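# Wind the cable around a held reel's hub

## Task

With one gripper holding the reel, pin the cable close to one of its ends beneath a finger of that same gripper. Then wrap the cable around the reel's hub for more than one complete turn, keeping it within roughly one cable thickness of the hub over almost the whole turn. Any stretch between the flanges that runs back in the opposite direction is subtracted from the turn. Declare completion only while that grip keeps the reel steady and lifted above the table, with no moving part of the other arm touching the reel or cable, and that other arm not pressing hard against the holding arm.

## Robot and tools

Robot: two arms, left_arm and right_arm, each ending in a parallel two-finger gripper. Scene frame: origin at table-top height halfway between the nominal bases, +x out over the table, +z up, left_arm on the +y side (image sides may differ). Calibrated bases: left_arm at (+0.003, +0.259, 0) m, right_arm at (+0.013, -0.275, 0) m, both nearly unrotated. A two-camera stand sits behind the arms. Cameras: cam_high, cam_low, cam_left_wrist, cam_right_wrist, all 896x504.

Gripper geometry: fingers point along the gripper's own +z axis and separate along its y axis. end_effector_position is the spot between the pads, about 1 cm back from the tips.

Frames: reported hand positions (metres), end_effector_quat_wxyz, velocities and Hand target are in the scene frame. Motion offsets are expressed in the axes of that arm's own current Hand target.

execute_actions(actions, cameras): actions is a list of actions; each action is a table of up to 15 rows, one per 1/30 s step; a short table repeats its final row to fill 15 steps. Every row holds 14 numbers in [-1, 1]: left_arm dx, dy, dz, rx, ry, rz, opening, then the same seven for right_arm, always both arms. dx..rz are an offset (not a pose) from the Hand target as it stood when that action began, in that target's own axes; every row in the action is measured from that same start, not from the preceding row. A new action or call restarts from the current Hand target, so repeating an offset moves further. Scale: 1.0 = 0.6 m or 180 degrees; rx, ry, rz form a single rotation vector. Opening is absolute: +1 fully open (0.094 m), -1 closed. Sending all six pose numbers as 0 re-commands the current Hand target. Images return only when actions is empty or cameras names them (["all"] for all, [] for none).

move(target, speed, blend, opening_speed, grip_force, blocking, cameras): drives each gripper in a straight line toward a target. target is one 14-number row (same layout, scale and offset meaning as above, counted from the Hand target) or a list of up to 15 such rows, every row again counted from that same starting Hand target. speed: m/s, 0.002 to 2.9, default 0.25 (rotation up to twice that in rad/s), one value or one per target. blend: corner rounding in metres for lists; 0 stops at each point. opening_speed: rate on the -1..+1 scale per second, at least 0.2; use it to close gently. grip_force: newtons per pad, 10 to 50, one value or one per arm; it persists, and low values close slowly. blocking=false returns after about 0.5 s while motion continues. The whole move is capped at 10 s. Moves do not avoid obstacles or the other arm; faster moves lag and stray more and hit harder.

wait(seconds 0 to 10) lets time pass holding commands. stop() brakes a running move. zoom_image(camera, region [x0, y0, x1, y1] in pixels, at most 504 by 504) enlarges part of the latest image. read_manual gives licence texts only. finished_scene(scene) ends the scene irrevocably; call it with 1 only once the goal holds.

Control notes: each step the commanded orientation is limited to 40 degrees from the measured one. Grippers often rest a few cm from the command because of friction and weight; that is not proof of contact. Resting short is corrected by sending the next command (even zeros) or adding the remaining gap as an offset. An arm blocked by something keeps pushing until commanded back past its gripper. To keep a gripper's opening unchanged, resend its current value; 0 means half-open, not no change.

Result lines: end_effector_position and quat; Hand target (last command after clipping; the base for next offsets); grip_measured (measured opening on the command scale; reads slightly wide when empty and somewhat narrower than a squeezed part); grip_effort_nm (gripper motor effort, negative closing; not pad force); Joint positions, Joint velocities (may be omitted if all within noise), joint torques (include arm weight; the first three wrap at ±28 N m); Tool commands; motor temperatures; Actions left. The move: line reports done, off_target, moving, held or fault, plus limits=paced (pose clipped) or limits=held (steps withheld). Grip pressure rises sharply once closed about 0.06 below first touch (more for small or round parts).

Avoid: letting anything fall or remain off the table (fails the scene); hard impacts with fixed or heavy items; dropping parts or releasing moving ones; the two grippers, fingers or wrist cameras bumping or gripping each other (the clearance check does not guard these); force on the wrist-camera cables, which count as the hand; paths near an arm's own base (go around it); long stretched holds or pushing against unreachable poses, which heat motors (MOTOR HOT at 75 °C, a fold and idle arm at 90 °C, collapse at 100 °C). Loose objects may occasionally be nudged by outside disturbances.

Each tool is called as name([rows], argument=value, ...), one row to a line, values as JSON.

## Session

execute_actions(actions=[])

Scene clock: 0.00 s.
left_arm: end_effector_position=(+0.3693, +0.2952, +0.1270) grip_measured=+1.000 grip_effort_nm=n/a end_effector_quat_wxyz=(+0.658, -0.099, +0.743, +0.072) | right_arm: end_effector_position=(+0.3957, -0.2962, +0.1410) grip_measured=+1.000 grip_effort_nm=n/a end_effector_quat_wxyz=(+0.668, +0.078, +0.739, -0.039)
Joint positions: left_arm=[-0.03 1.523 0.189 1.206 -0.28 -0.06 0.094] | right_arm=[-0.007 1.509 0.249 1.153 0.198 0.068 0.094]
Joint velocities: within noise
Joint torques (N m): no reading
Motor temperatures (°C): left_arm=[26 30 35 33 30 32 29] | right_arm=[30 33 38 32 27 26 28]
Heat: left arm: 35 °C; right arm: 38 °C.
Hand target: left_arm +0.3712, +0.2962, +0.1357; +0.669, -0.104, +0.733, +0.071 | right_arm +0.3973, -0.2953, +0.1463; +0.674, +0.079, +0.734, -0.035
Tool commands: left_gripper/opening=+1.0 right_gripper/opening=+1.0

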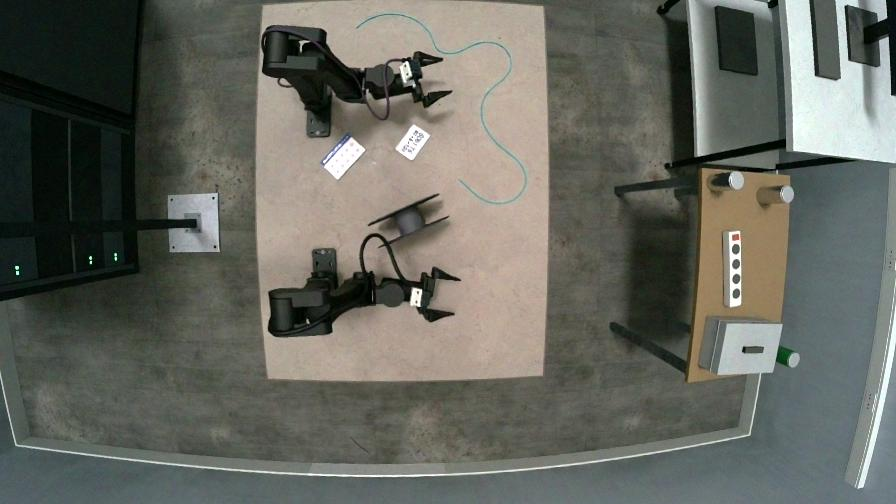

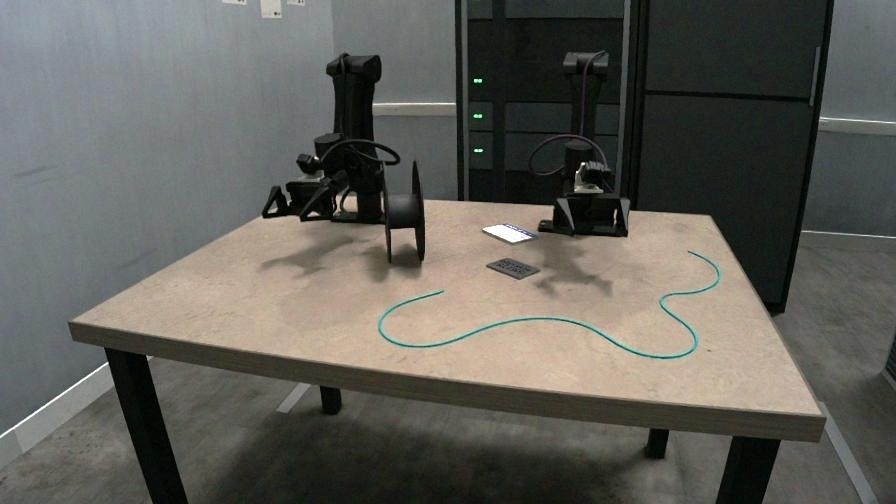

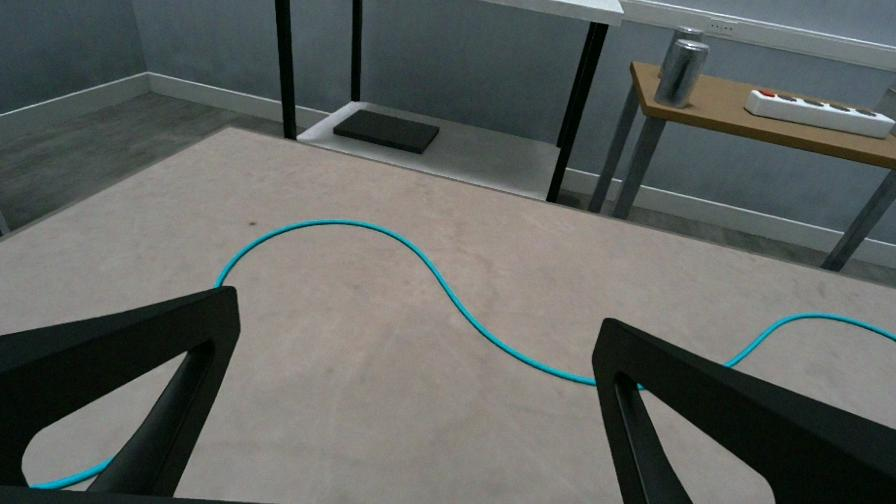

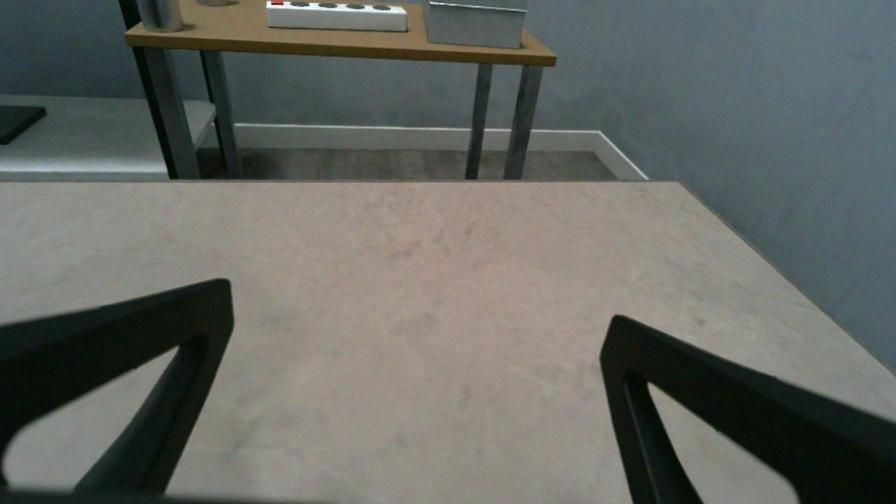

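zoom_image(camera="cam_high", region=[330, 160, 530, 270])

zoom_image(camera="cam_low", region=[320, 130, 560, 310])

Scaled by 2.520 from the camera's 896x504 image, which has a finer 1280x720 frame.

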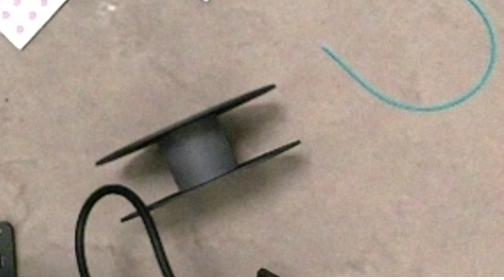

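Scaled by 2.100 from the camera's 896x504 image, which has a finer 1280x720 frame.

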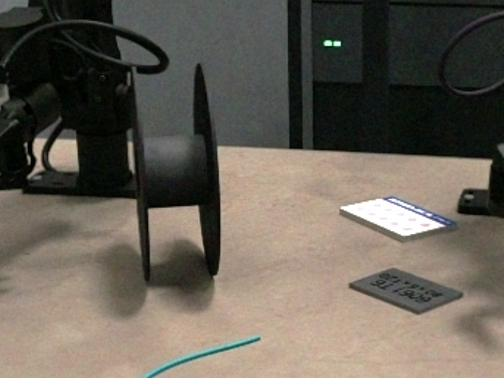

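move([
  [0,0,0,0,0,0,1,-0.31,0.007,-0.094,0,0,0,1],
  [0,0,0,0,0,0,1,-0.253,0.213,-0.30,-0.132,0.383,-0.135,0.35],
], cameras=["all"])

Scene clock: 112.30 s.
left_arm: end_effector_position=(+0.3693, +0.2952, +0.1270) grip_measured=+1.000 grip_effort_nm=-0.01 end_effector_quat_wxyz=(+0.658, -0.099, +0.743, +0.072) | right_arm: end_effector_position=(+0.2629, -0.1513, +0.3192) grip_measured=+0.352 grip_effort_nm=-0.07 end_effector_quat_wxyz=(+0.242, -0.193, +0.950, +0.046)
Joint positions: left_arm=[-0.03 1.523 0.189 1.206 -0.28 -0.06 0.094] | right_arm=[0.444 1.368 1.827 -1.535 0.046 0.074 0.064]
Joint torques (N m): left_arm=[0.01 -3.92 4.97 1.97 -0.04 0.01] | right_arm=[0.53 -4.82 6.86 0.51 -0.14 0.07]
Motor temperatures (°C): left_arm=[26 29 36 43 30 31 29] | right_arm=[29 33 38 33 27 26 28]
Heat: left arm: 43 °C; right arm: 38 °C.
Hand target: left_arm +0.3712, +0.2962, +0.1357; +0.669, -0.104, +0.733, +0.071 | right_arm +0.2529, -0.1515, +0.3204; +0.127, -0.193, +0.973, +0.025
Off the commanded pose: left_arm 0.009 m, 2 deg | right_arm 0.010 m, 14 deg.
joint sent to its limit (right arm) — joint 4 (wrist pitch), lower limit. The joint targets are off in orientation, not in position.
move: off_target (right_arm); target 2's new opening was sent with right_arm's hand 0.010 m and 14 deg from that target
camera_calibration:
cam_right_wrist: T_world_to_cam=[[0.472546, -0.877657, 0.0801201, -0.28978], [-0.879915, -0.474953, -0.0130463, 0.183138], [0.0495034, -0.0643339, -0.9967, 0.410466], [0, 0, 0, 1]] pos_world=[0.277761, -0.140939, 0.434718]

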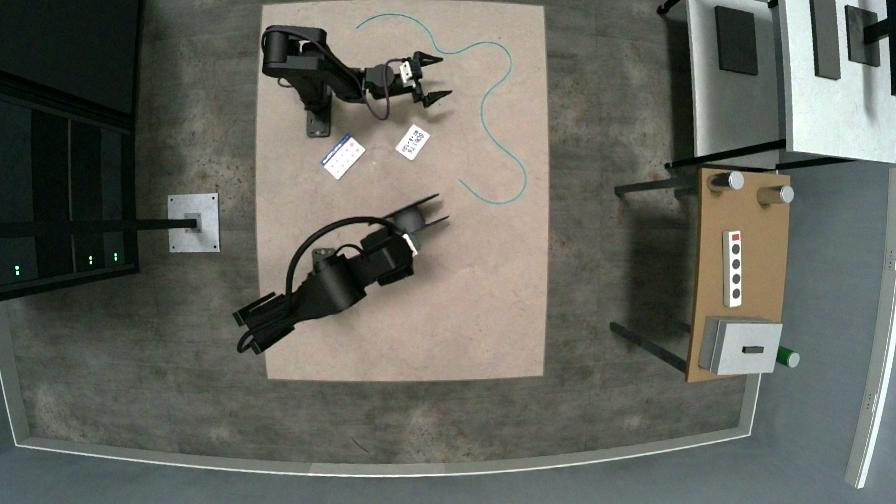

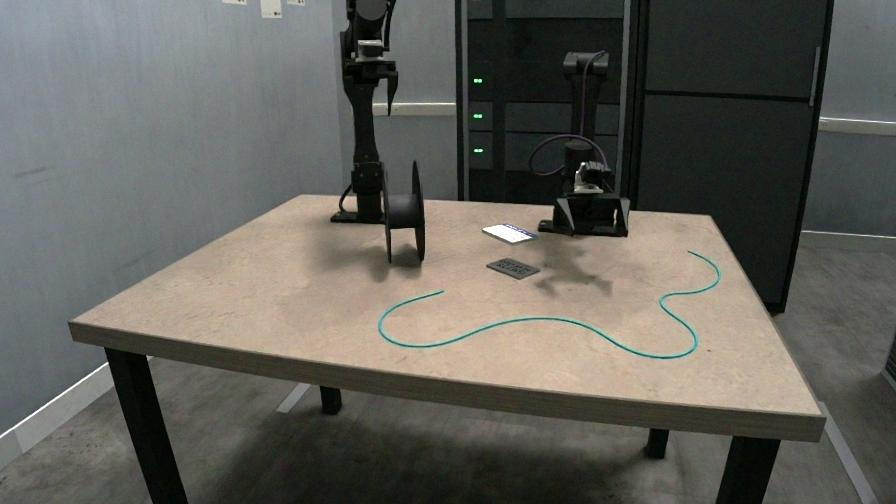

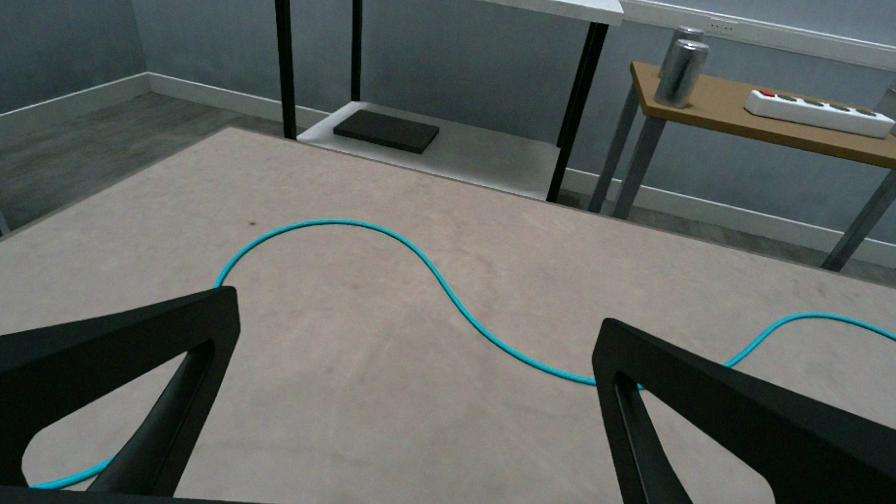

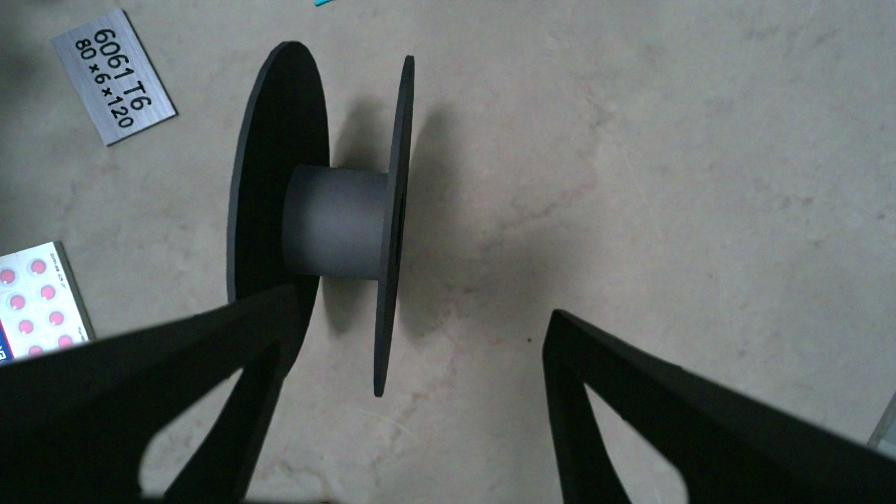

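move(target=[0,0,0,0,0,0,1,0.026,0.015,0.114,0,-0.083,0,0.35], cameras=["cam_right_wrist"])

Scene clock: 129.40 s.
left_arm: end_effector_position=(+0.3693, +0.2952, +0.1270) grip_measured=+1.000 grip_effort_nm=0.00 end_effector_quat_wxyz=(+0.658, -0.099, +0.743, +0.072) | right_arm: end_effector_position=(+0.2464, -0.1434, +0.2464) grip_measured=+0.352 grip_effort_nm=-0.07 end_effector_quat_wxyz=(+0.228, -0.196, +0.952, +0.050)
Joint positions: left_arm=[-0.03 1.523 0.189 1.206 -0.28 -0.06 0.094] | right_arm=[0.509 1.205 1.393 -1.291 0.061 0.131 0.064]
Joint torques (N m): left_arm=[0.01 -3.93 4.94 1.98 -0.04 0.01] | right_arm=[0.75 -4.96 5.68 1.25 0.21 0]
Heat: left arm: 43 °C; right arm: 37 °C.
Hand target: left_arm +0.3712, +0.2962, +0.1357; +0.669, -0.104, +0.733, +0.071 | right_arm +0.2519, -0.1423, +0.2501; +0.253, -0.188, +0.948, +0.050
Off the commanded pose: left_arm 0.009 m, 2 deg | right_arm 0.007 m, 3 deg.
move: off_target (right_arm)
camera_calibration:
cam_right_wrist: T_world_to_cam=[[0.481468, -0.873819, 0.0680363, -0.267841], [-0.876179, -0.481838, 0.0119443, 0.163323], [0.0223453, -0.0653627, -0.997611, 0.345971], [0, 0, 0, 1]] pos_world=[0.264326, -0.132736, 0.361417]
Images, in order (width x height): cam_right_wrist 896x504.

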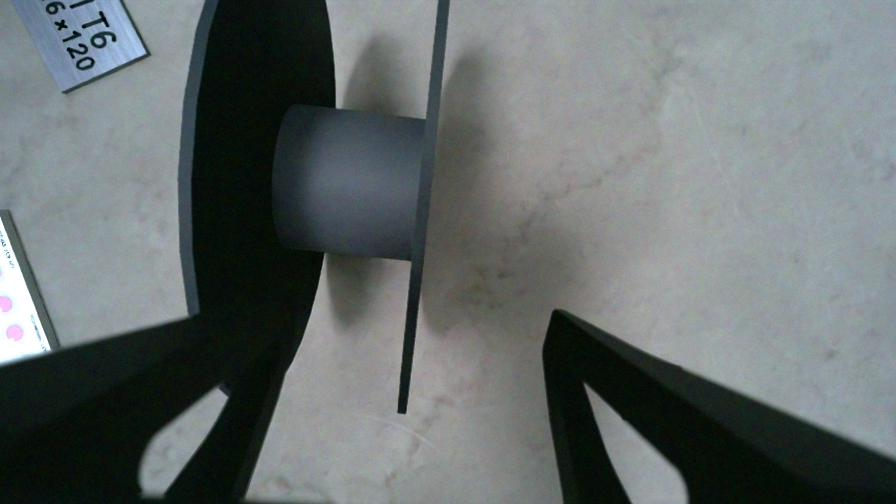

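move(target=[0,0,0,0,0,0,1,0.054,0,0.115,0,0,0,0.35], speed=0.1, cameras=["cam_right_wrist","cam_low"])

Scene clock: 136.73 s.
left_arm: end_effector_position=(+0.3693, +0.2952, +0.1270) grip_measured=+1.000 grip_effort_nm=0.00 end_effector_quat_wxyz=(+0.658, -0.099, +0.743, +0.072) | right_arm: end_effector_position=(+0.2509, -0.1406, +0.1691) grip_measured=+0.352 grip_effort_nm=-0.07 end_effector_quat_wxyz=(+0.226, -0.197, +0.953, +0.049)
Joint positions: left_arm=[-0.03 1.523 0.189 1.206 -0.28 -0.06 0.094] | right_arm=[0.509 1.148 1.042 -1.002 0.061 0.131 0.064]
Joint torques (N m): left_arm=[0.02 -3.92 4.97 1.97 -0.04 0.02] | right_arm=[0.29 -5.11 6.45 1.26 0.19 0.04]
Heat: left arm: 43 °C; right arm: 37 °C.
Hand target: left_arm +0.3712, +0.2962, +0.1357; +0.669, -0.104, +0.733, +0.071 | right_arm +0.2576, -0.1399, +0.1743; +0.253, -0.188, +0.948, +0.050
Off the commanded pose: left_arm 0.009 m, 2 deg | right_arm 0.008 m, 3 deg.
move: off_target (right_arm)
camera_calibration:
cam_right_wrist: T_world_to_cam=[[0.481726, -0.873658, 0.0682821, -0.262391], [-0.876134, -0.481772, 0.016885, 0.168725], [0.0181447, -0.0679582, -0.997523, 0.269619], [0, 0, 0, 1]] pos_world=[0.269334, -0.12963, 0.284019]
Images, in order (width x height): cam_low 896x504, cam_right_wrist 896x504.

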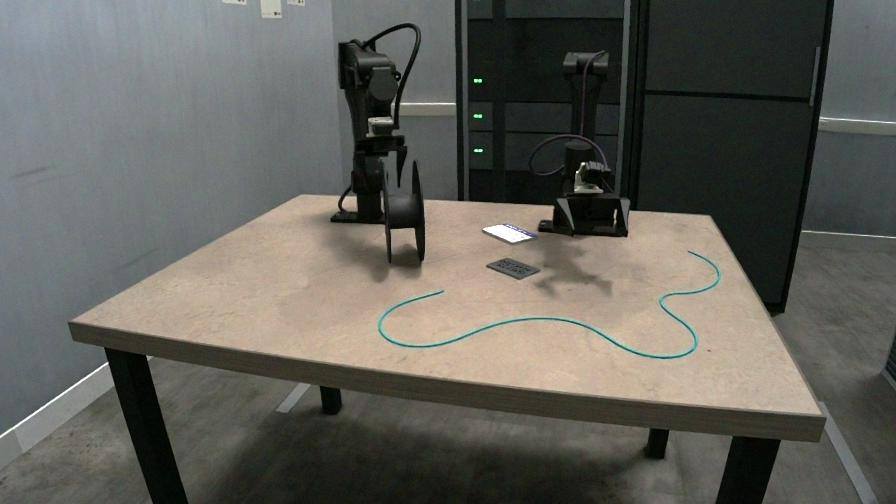

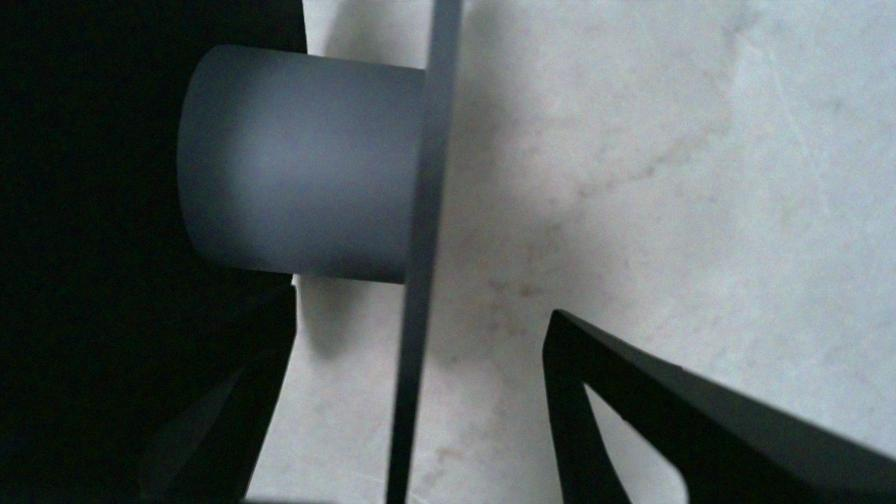

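move(target=[0,0,0,0,0,0,1,0,0,0,0,0,0,-1], opening_speed=0.4, cameras=["cam_right_wrist"])

Scene clock: 143.13 s.
left_arm: end_effector_position=(+0.3693, +0.2952, +0.1270) grip_measured=+1.000 grip_effort_nm=0.00 end_effector_quat_wxyz=(+0.658, -0.099, +0.743, +0.072) | right_arm: end_effector_position=(+0.2516, -0.1412, +0.1694) grip_measured=-0.923 grip_effort_nm=-0.98 end_effector_quat_wxyz=(+0.227, -0.196, +0.953, +0.047)
Joint positions: left_arm=[-0.03 1.523 0.189 1.206 -0.28 -0.06 0.094] | right_arm=[0.509 1.148 1.042 -1.001 0.066 0.131 0.004]
Joint torques (N m): left_arm=[0.01 -3.93 4.94 1.98 -0.04 0.02] | right_arm=[0.01 -5.24 6.37 1.25 0.18 0.08]
Heat: left arm: 43 °C; right arm: 37 °C.
Hand target: left_arm +0.3712, +0.2962, +0.1357; +0.669, -0.104, +0.733, +0.071 | right_arm +0.2576, -0.1399, +0.1743; +0.253, -0.188, +0.948, +0.050
Off the commanded pose: left_arm 0.009 m, 2 deg | right_arm 0.008 m, 3 deg.
move: off_target (right_arm)
camera_calibration:
cam_right_wrist: T_world_to_cam=[[0.479681, -0.874462, 0.0722629, -0.263543], [-0.877181, -0.479921, 0.0151468, 0.169937], [0.0214351, -0.0706533, -0.997271, 0.268586], [0, 0, 0, 1]] pos_world=[0.269725, -0.129925, 0.284323]
Images, in order (width x height): cam_right_wrist 896x504.

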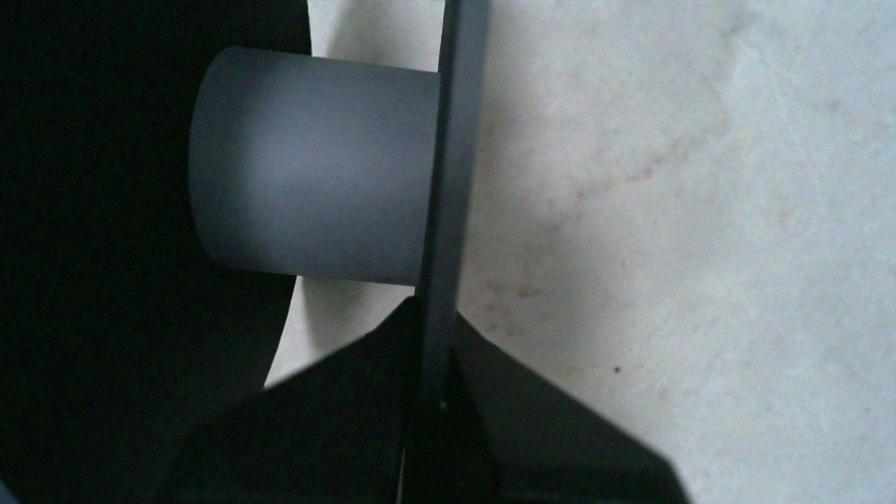

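move([
  [0,0,0,0,0,0,1,-0.075,0,-0.13,0,0,0,-1],
  [0,0,0,0,0,0,1,-0.114,-0.059,-0.0415,0,-0.278,0,-1],
], speed=0.15, cameras=["all"])

Scene clock: 157.10 s.
left_arm: end_effector_position=(+0.3693, +0.2952, +0.1270) grip_measured=+1.000 grip_effort_nm=0.00 end_effector_quat_wxyz=(+0.658, -0.099, +0.743, +0.072) | right_arm: end_effector_position=(+0.3071, -0.1607, +0.2063) grip_measured=-0.923 grip_effort_nm=-0.98 end_effector_quat_wxyz=(+0.587, -0.151, +0.788, +0.106)
Joint positions: left_arm=[-0.03 1.523 0.189 1.206 -0.28 -0.06 0.094] | right_arm=[0.326 0.733 0.426 0.015 0.001 -0.01 0.004]
Joint torques (N m): left_arm=[0.01 -3.9 4.98 1.99 -0.04 0.01] | right_arm=[-0.76 -0.85 7.57 2.84 -0.2 -0.04]
Heat: left arm: 43 °C; right arm: 37 °C.
Hand target: left_arm +0.3712, +0.2962, +0.1357; +0.669, -0.104, +0.733, +0.071 | right_arm +0.3145, -0.1548, +0.2299; +0.630, -0.149, +0.752, +0.125
Off the commanded pose: left_arm 0.009 m, 2 deg | right_arm 0.025 m, 7 deg.
move: off_target (right_arm)
camera_calibration:
cam_right_wrist: T_world_to_cam=[[0.371978, -0.919172, 0.12944, -0.295792], [-0.612722, -0.34789, -0.709609, 0.29819], [0.697283, 0.184648, -0.692605, 0.0734641], [0, 0, 0, 1]] pos_world=[0.241511, -0.181712, 0.300767]

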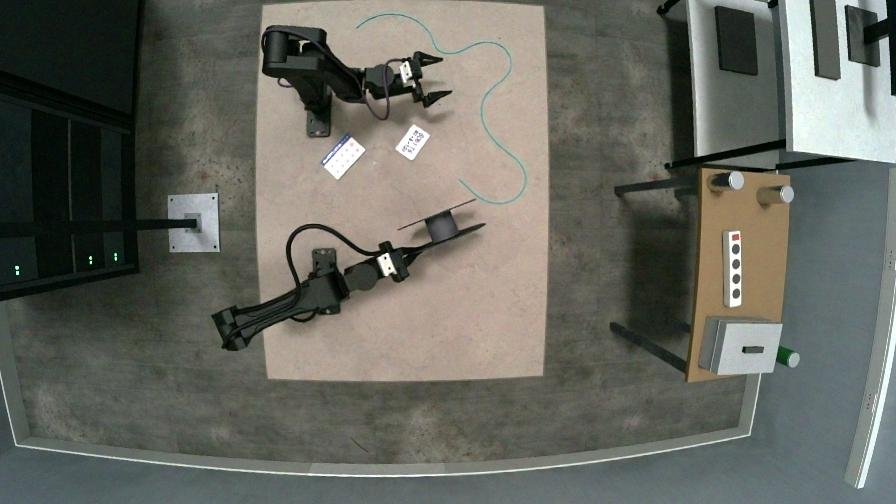

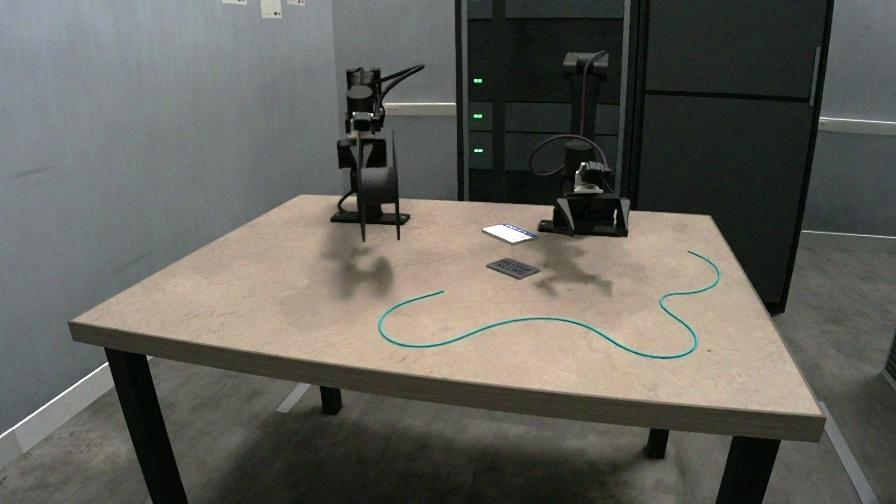

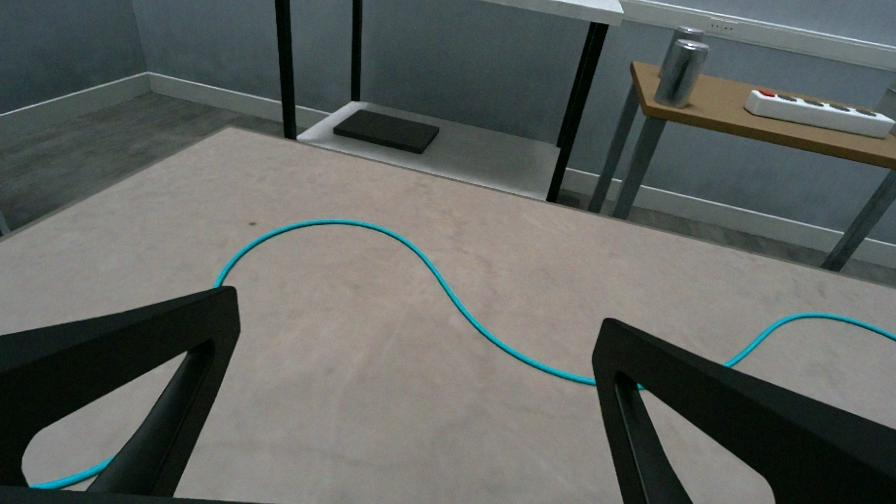

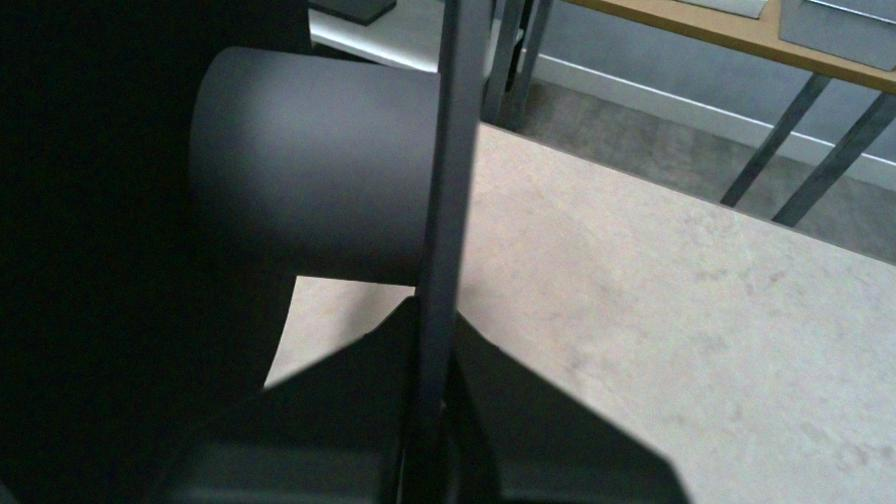

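move(target=[0,0,0,0,0,0,1,0.143,0,0.025,0,0,0,-1], speed=0.08, cameras=["cam_low","cam_right_wrist","cam_high"])

Scene clock: 162.20 s.
left_arm: end_effector_position=(+0.3693, +0.2952, +0.1270) grip_measured=+1.000 grip_effort_nm=-0.01 end_effector_quat_wxyz=(+0.658, -0.099, +0.743, +0.072) | right_arm: end_effector_position=(+0.3123, -0.1575, +0.1277) grip_measured=-0.923 grip_effort_nm=-0.98 end_effector_quat_wxyz=(+0.602, -0.151, +0.776, +0.111)
Joint positions: left_arm=[-0.03 1.523 0.189 1.206 -0.28 -0.06 0.094] | right_arm=[0.326 0.99 0.12 0.616 -0.005 -0.01 0.004]
Joint torques (N m): left_arm=[-0.03 -3.9 4.96 1.98 -0.04 0.02] | right_arm=[-0.81 -1.25 6.35 2.54 -0.15 0.02]
Heat: left arm: 43 °C; right arm: 38 °C.
Hand target: left_arm +0.3712, +0.2962, +0.1357; +0.669, -0.104, +0.733, +0.071 | right_arm +0.3143, -0.1549, +0.1428; +0.630, -0.149, +0.752, +0.125
Off the commanded pose: left_arm 0.009 m, 2 deg | right_arm 0.015 m, 5 deg.
move: off_target (right_arm)
camera_calibration:
cam_right_wrist: T_world_to_cam=[[0.372865, -0.91895, 0.128458, -0.284739], [-0.585322, -0.340365, -0.735901, 0.242723], [0.719979, 0.199202, -0.664792, 0.00647233], [0, 0, 0, 1]] pos_world=[0.24358, -0.180336, 0.2195]
Images, in order (width x height): cam_high 896x504, cam_low 896x504, cam_right_wrist 896x504.

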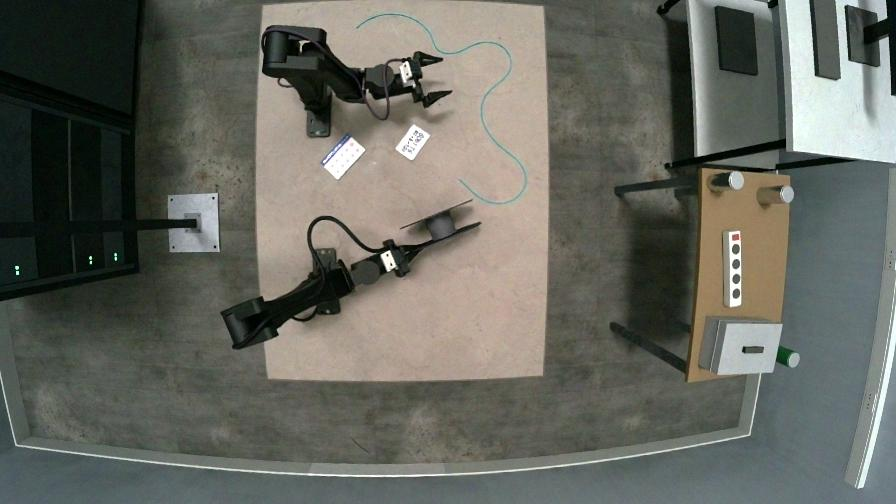

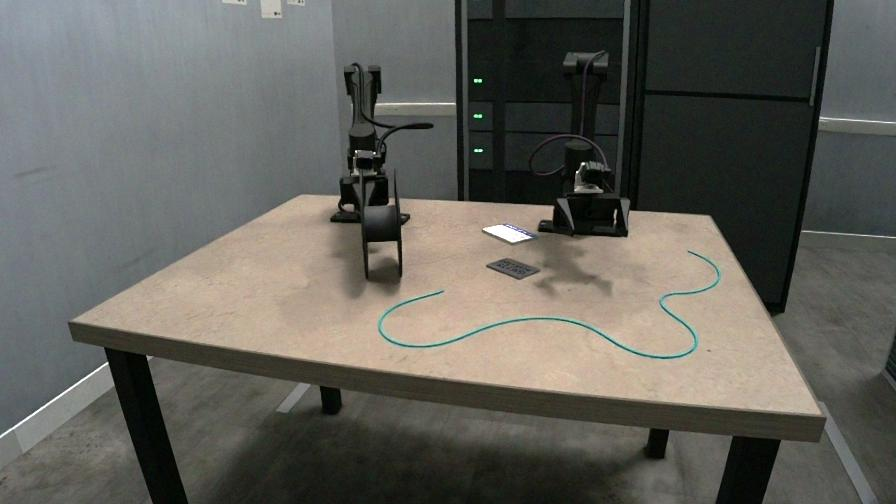

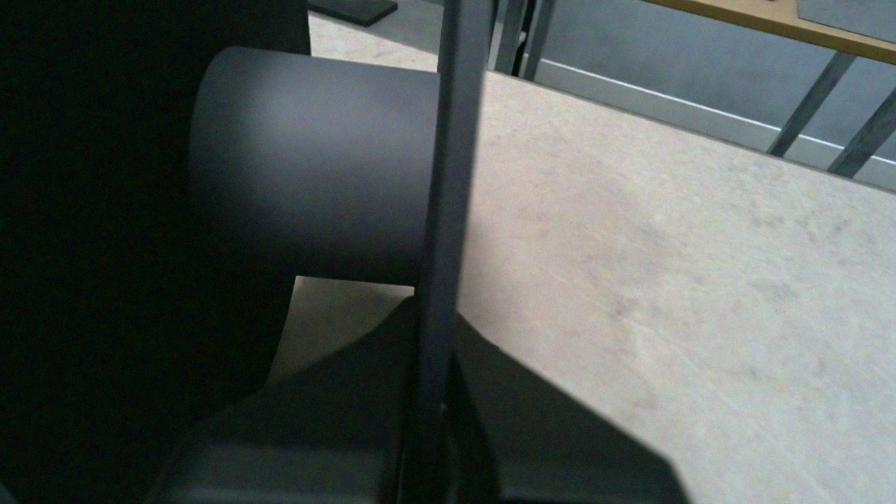

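move(target=[0.002,0.165,0.201,-0.012,0.469,0.005,0,0,0,0,0,0,0,-1], cameras=["cam_left_wrist","cam_high"])

Scene clock: 175.43 s.
left_arm: end_effector_position=(+0.4611, +0.4168, +0.1149) grip_measured=+0.003 grip_effort_nm=-0.14 end_effector_quat_wxyz=(+0.043, -0.135, +0.990, +0.006) | right_arm: end_effector_position=(+0.3123, -0.1575, +0.1277) grip_measured=-0.923 grip_effort_nm=-0.98 end_effector_quat_wxyz=(+0.602, -0.151, +0.776, +0.111)
Joint positions: left_arm=[0.342 2.452 2.525 -1.559 0.006 0.059 0.047] | right_arm=[0.326 0.99 0.12 0.616 -0.005 -0.01 0.004]
Joint torques (N m): left_arm=[0.43 -10.36 8.83 0.36 -0.07 0.11] | right_arm=[-0.88 -1.1 6.34 2.51 -0.15 0.01]
Heat: left arm: 42 °C; right arm: 37 °C.
Hand target: left_arm +0.4631, +0.4212, +0.1196; +0.001, -0.131, +0.991, +0.000 | right_arm +0.3143, -0.1549, +0.1428; +0.630, -0.149, +0.752, +0.125
Off the commanded pose: left_arm 0.007 m, 5 deg | right_arm 0.015 m, 5 deg.
joint sent to its limit (left arm) — joint 4 (wrist pitch), lower limit. The joint targets are off in orientation, not in position.
move: off_target (left_arm, right_arm)
camera_calibration:
cam_left_wrist: T_world_to_cam=[[0.382263, -0.923785, 0.0222758, 0.198238], [-0.85829, -0.346023, 0.378955, 0.518897], [-0.342365, -0.163979, -0.925147, 0.445086], [0, 0, 0, 1]] pos_world=[0.521967, 0.435665, 0.210716]
Images, in order (width x height): cam_high 896x504, cam_left_wrist 896x504.

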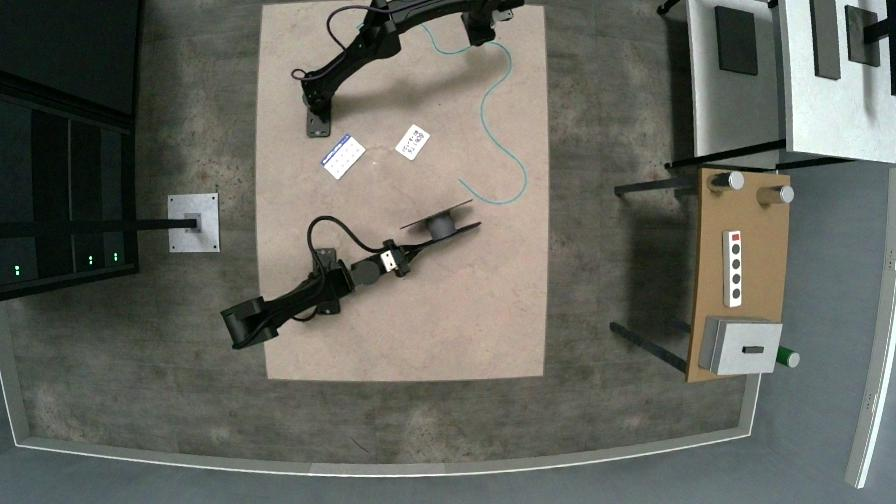

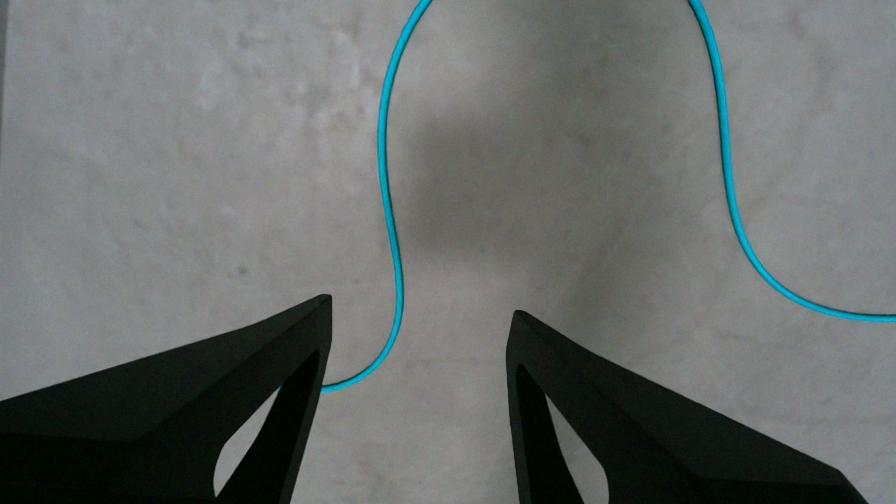

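move([
  [-0.01,0.03,0.125,0,0,0,0,0,0,0,0,0,0,-1],
  [-0.01,0.03,0.165,0,0,0,0,0,0,0,0,0,0,-1],
], speed=[0.15,0.04], cameras=["cam_left_wrist"])

Scene clock: 185.83 s.
left_arm: end_effector_position=(+0.4573, +0.4367, +0.0218) grip_measured=+0.003 grip_effort_nm=-0.13 end_effector_quat_wxyz=(-0.019, -0.137, +0.990, -0.003) | right_arm: end_effector_position=(+0.3123, -0.1575, +0.1277) grip_measured=-0.923 grip_effort_nm=-0.98 end_effector_quat_wxyz=(+0.602, -0.151, +0.776, +0.111)
Joint positions: left_arm=[0.379 2.601 2.431 -1.439 -0.004 0.094 0.047] | right_arm=[0.326 0.99 0.12 0.616 -0.005 -0.01 0.004]
Joint torques (N m): left_arm=[0.23 -12.78 3.26 0.77 -0.04 0.11] | right_arm=[-0.81 -1.24 6.23 2.54 -0.16 -0.07]
Heat: left arm: 40 °C; right arm: 37 °C.
Hand target: left_arm +0.4644, +0.4402, +0.0206; +0.001, -0.131, +0.991, +0.000 | right_arm +0.3143, -0.1549, +0.1428; +0.630, -0.149, +0.752, +0.125
Off the commanded pose: left_arm 0.008 m, 2 deg | right_arm 0.015 m, 5 deg.
move: off_target (right_arm)
camera_calibration:
cam_left_wrist: T_world_to_cam=[[0.386385, -0.922313, 0.00669723, 0.217946], [-0.805189, -0.333759, 0.490179, 0.525692], [-0.449863, -0.194791, -0.871596, 0.422369], [0, 0, 0, 1]] pos_world=[0.529078, 0.458743, 0.108993]
Images, in order (width x height): cam_left_wrist 896x504.

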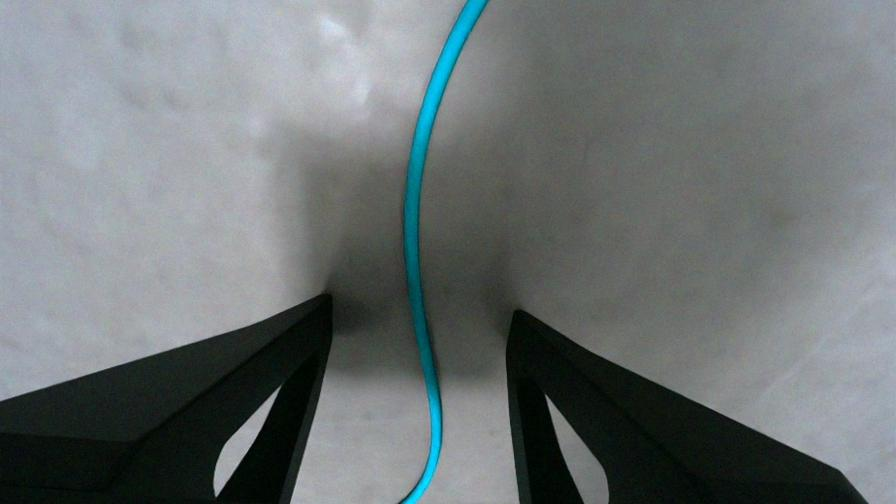

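move(target=[-0.008,0,0.016,0,0,0,0,0,0,0,0,0,0,-1], speed=0.03)

move(target=[0,0,0,0,0,0,-1,0,0,0,0,0,0,-1], opening_speed=0.4, cameras=["cam_left_wrist"])

Scene clock: 189.73 s.
left_arm: end_effector_position=(+0.4573, +0.4367, +0.0218) grip_measured=+0.003 grip_effort_nm=-0.13 end_effector_quat_wxyz=(-0.019, -0.137, +0.990, -0.003) | right_arm: end_effector_position=(+0.3123, -0.1575, +0.1277) grip_measured=-0.923 grip_effort_nm=-0.98 end_effector_quat_wxyz=(+0.602, -0.151, +0.776, +0.111)
Joint positions: left_arm=[0.379 2.601 2.431 -1.439 -0.004 0.094 0.047] | right_arm=[0.326 0.99 0.12 0.616 -0.005 -0.01 0.004]
Joint torques (N m): left_arm=[0.14 -10.69 4.74 0.89 -0.03 0.1] | right_arm=[-0.7 -1.14 6.19 2.54 -0.18 0]
Heat: left arm: 39 °C; right arm: 37 °C.
Hand target: left_arm +0.4690, +0.4414, +0.0110; +0.001, -0.131, +0.991, +0.000 | right_arm +0.3143, -0.1549, +0.1428; +0.630, -0.149, +0.752, +0.125
Off the commanded pose: left_arm 0.017 m, 2 deg | right_arm 0.015 m, 5 deg.
move: off_target (left_arm, right_arm)

Scene clock: 192.73 s.
left_arm: end_effector_position=(+0.4624, +0.4384, +0.0217) grip_measured=-0.956 grip_effort_nm=-1.03 end_effector_quat_wxyz=(-0.008, -0.137, +0.991, -0.001) | right_arm: end_effector_position=(+0.3123, -0.1575, +0.1277) grip_measured=-0.923 grip_effort_nm=-0.98 end_effector_quat_wxyz=(+0.602, -0.151, +0.776, +0.111)
Joint positions: left_arm=[0.379 2.601 2.431 -1.417 -0.002 0.094 0.002] | right_arm=[0.326 0.99 0.12 0.616 -0.005 -0.01 0.004]
Joint torques (N m): left_arm=[0.14 -10.66 4.78 0.73 -0.04 0.11] | right_arm=[-0.75 -0.99 6.42 2.58 -0.21 -0.04]
Motor temperatures (°C): left_arm=[26 31 36 38 30 30 28] | right_arm=[29 31 37 37 27 26 29]
Heat: left arm: 38 °C; right arm: 37 °C.
Hand target: left_arm +0.4690, +0.4414, +0.0110; +0.001, -0.131, +0.991, +0.000 | right_arm +0.3143, -0.1549, +0.1428; +0.630, -0.149, +0.752, +0.125
Off the commanded pose: left_arm 0.013 m, 1 deg | right_arm 0.015 m, 5 deg.
move: off_target (left_arm, right_arm)
camera_calibration:
cam_left_wrist: T_world_to_cam=[[0.38629, -0.922335, 0.0087791, 0.217597], [-0.815097, -0.336891, 0.471298, 0.536821], [-0.431737, -0.189214, -0.88193, 0.414348], [0, 0, 0, 1]] pos_world=[0.532395, 0.459948, 0.110513]
Images, in order (width x height): cam_left_wrist 896x504.

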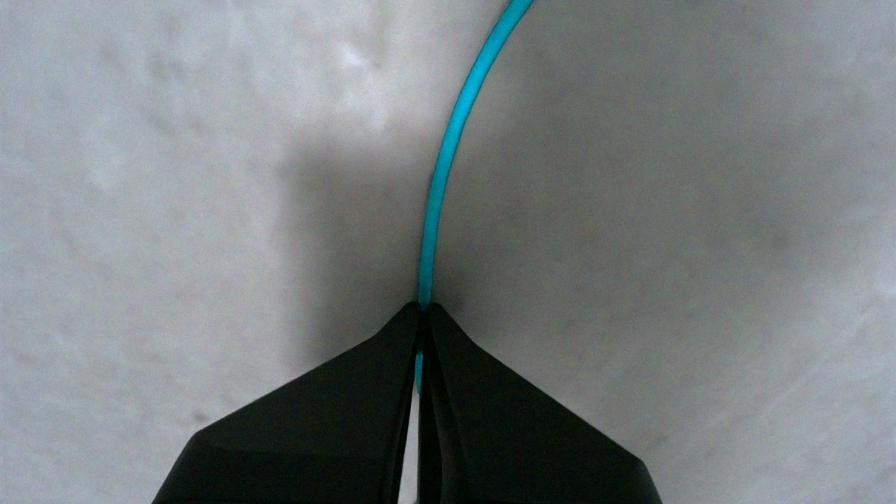

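move([
  [0.107,-0.075,-0.483,0,0,0,-1,0,0,0,0,0,0,-1],
  [0.383,-0.658,-0.765,0.288,-0.3746,0.343,-1,0,0,0,0,0,0,-1],
], blend=[0.03,0], speed=0.2, cameras=["all"])

Scene clock: 207.80 s.
left_arm: end_effector_position=(+0.3564, +0.0036, +0.4485) grip_measured=-0.956 grip_effort_nm=-1.03 end_effector_quat_wxyz=(+0.527, +0.374, +0.696, -0.313) | right_arm: end_effector_position=(+0.3123, -0.1575, +0.1277) grip_measured=-0.923 grip_effort_nm=-0.98 end_effector_quat_wxyz=(+0.602, -0.151, +0.776, +0.111)
Joint positions: left_arm=[-0.375 1.505 1.82 -0.624 0.619 0.141 0.002] | right_arm=[0.326 0.99 0.12 0.616 -0.005 -0.01 0.004]
Joint torques (N m): left_arm=[-0.42 -6.93 5.05 2.44 0.29 -0.08] | right_arm=[-0.77 -1.09 6.46 2.54 -0.12 0.02]
Heat: left arm: 38 °C; right arm: 38 °C.
Hand target: left_arm +0.3487, +0.0002, +0.4696; +0.556, +0.383, +0.663, -0.321 | right_arm +0.3143, -0.1549, +0.1428; +0.630, -0.149, +0.752, +0.125
Off the commanded pose: left_arm 0.023 m, 5 deg | right_arm 0.015 m, 5 deg.
move: off_target (left_arm, right_arm)
camera_calibration:
cam_left_wrist: T_world_to_cam=[[-0.82962, -0.53455, 0.161207, 0.217237], [-0.461129, 0.493222, -0.737626, 0.515878], [0.314787, -0.686286, -0.655683, 0.297048], [0, 0, 0, 1]] pos_world=[0.324604, 0.0655418, 0.540275]
cam_right_wrist: T_world_to_cam=[[0.372865, -0.91895, 0.128458, -0.284739], [-0.585322, -0.340365, -0.735901, 0.242723], [0.719979, 0.199202, -0.664792, 0.00647233], [0, 0, 0, 1]] pos_world=[0.24358, -0.180336, 0.2195]

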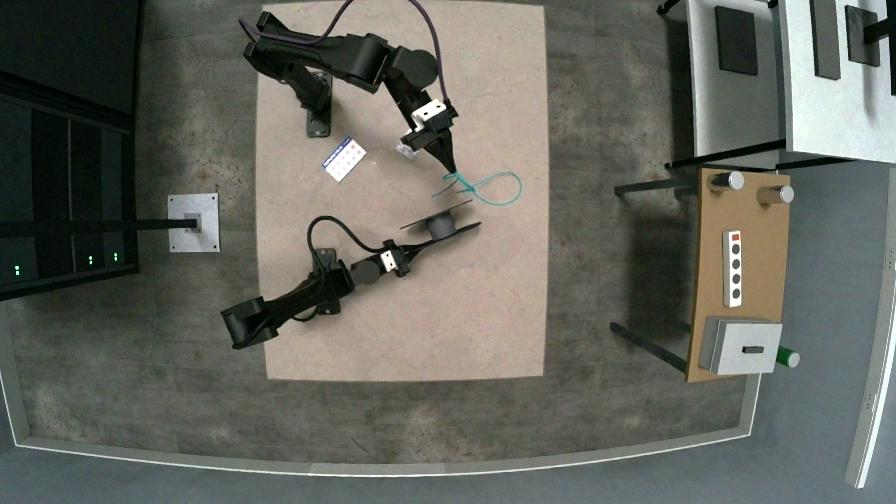

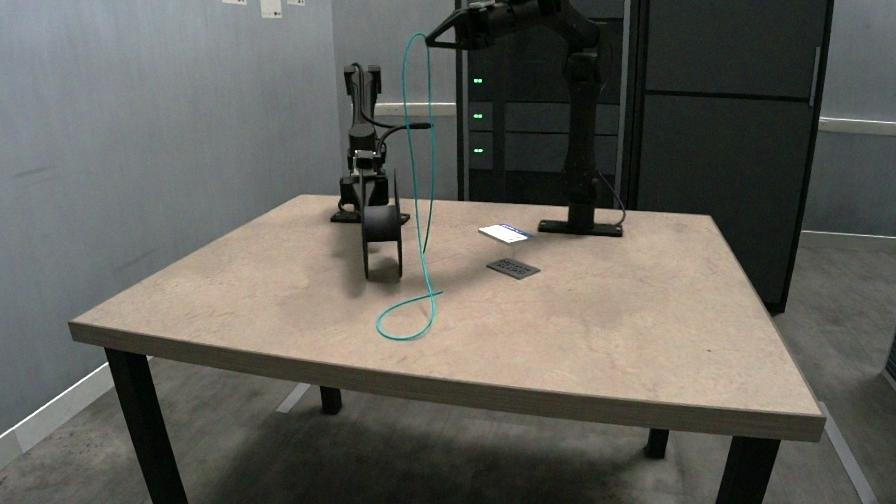

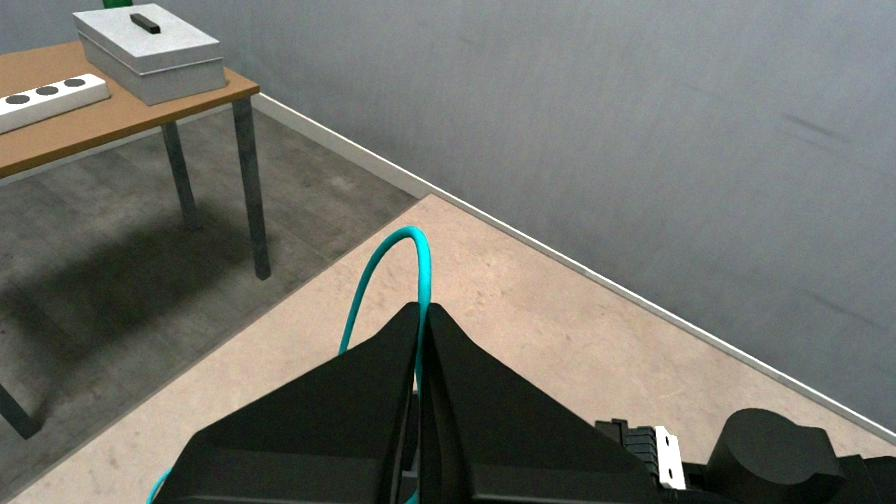

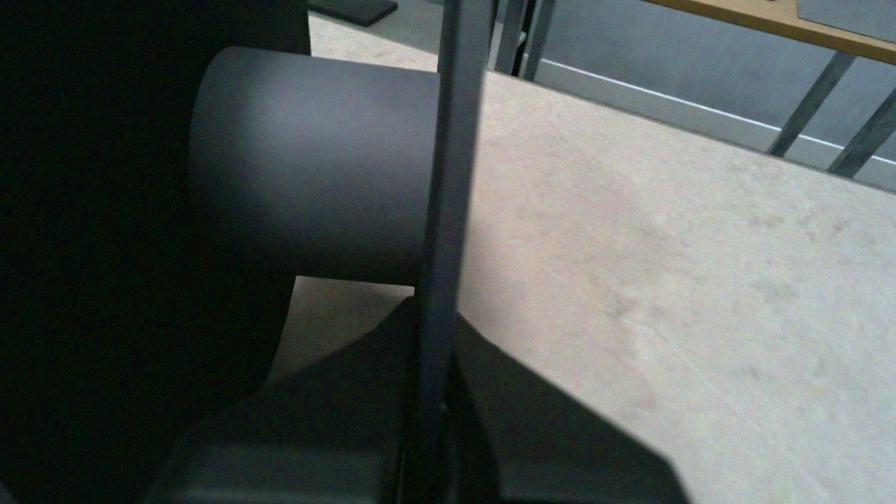

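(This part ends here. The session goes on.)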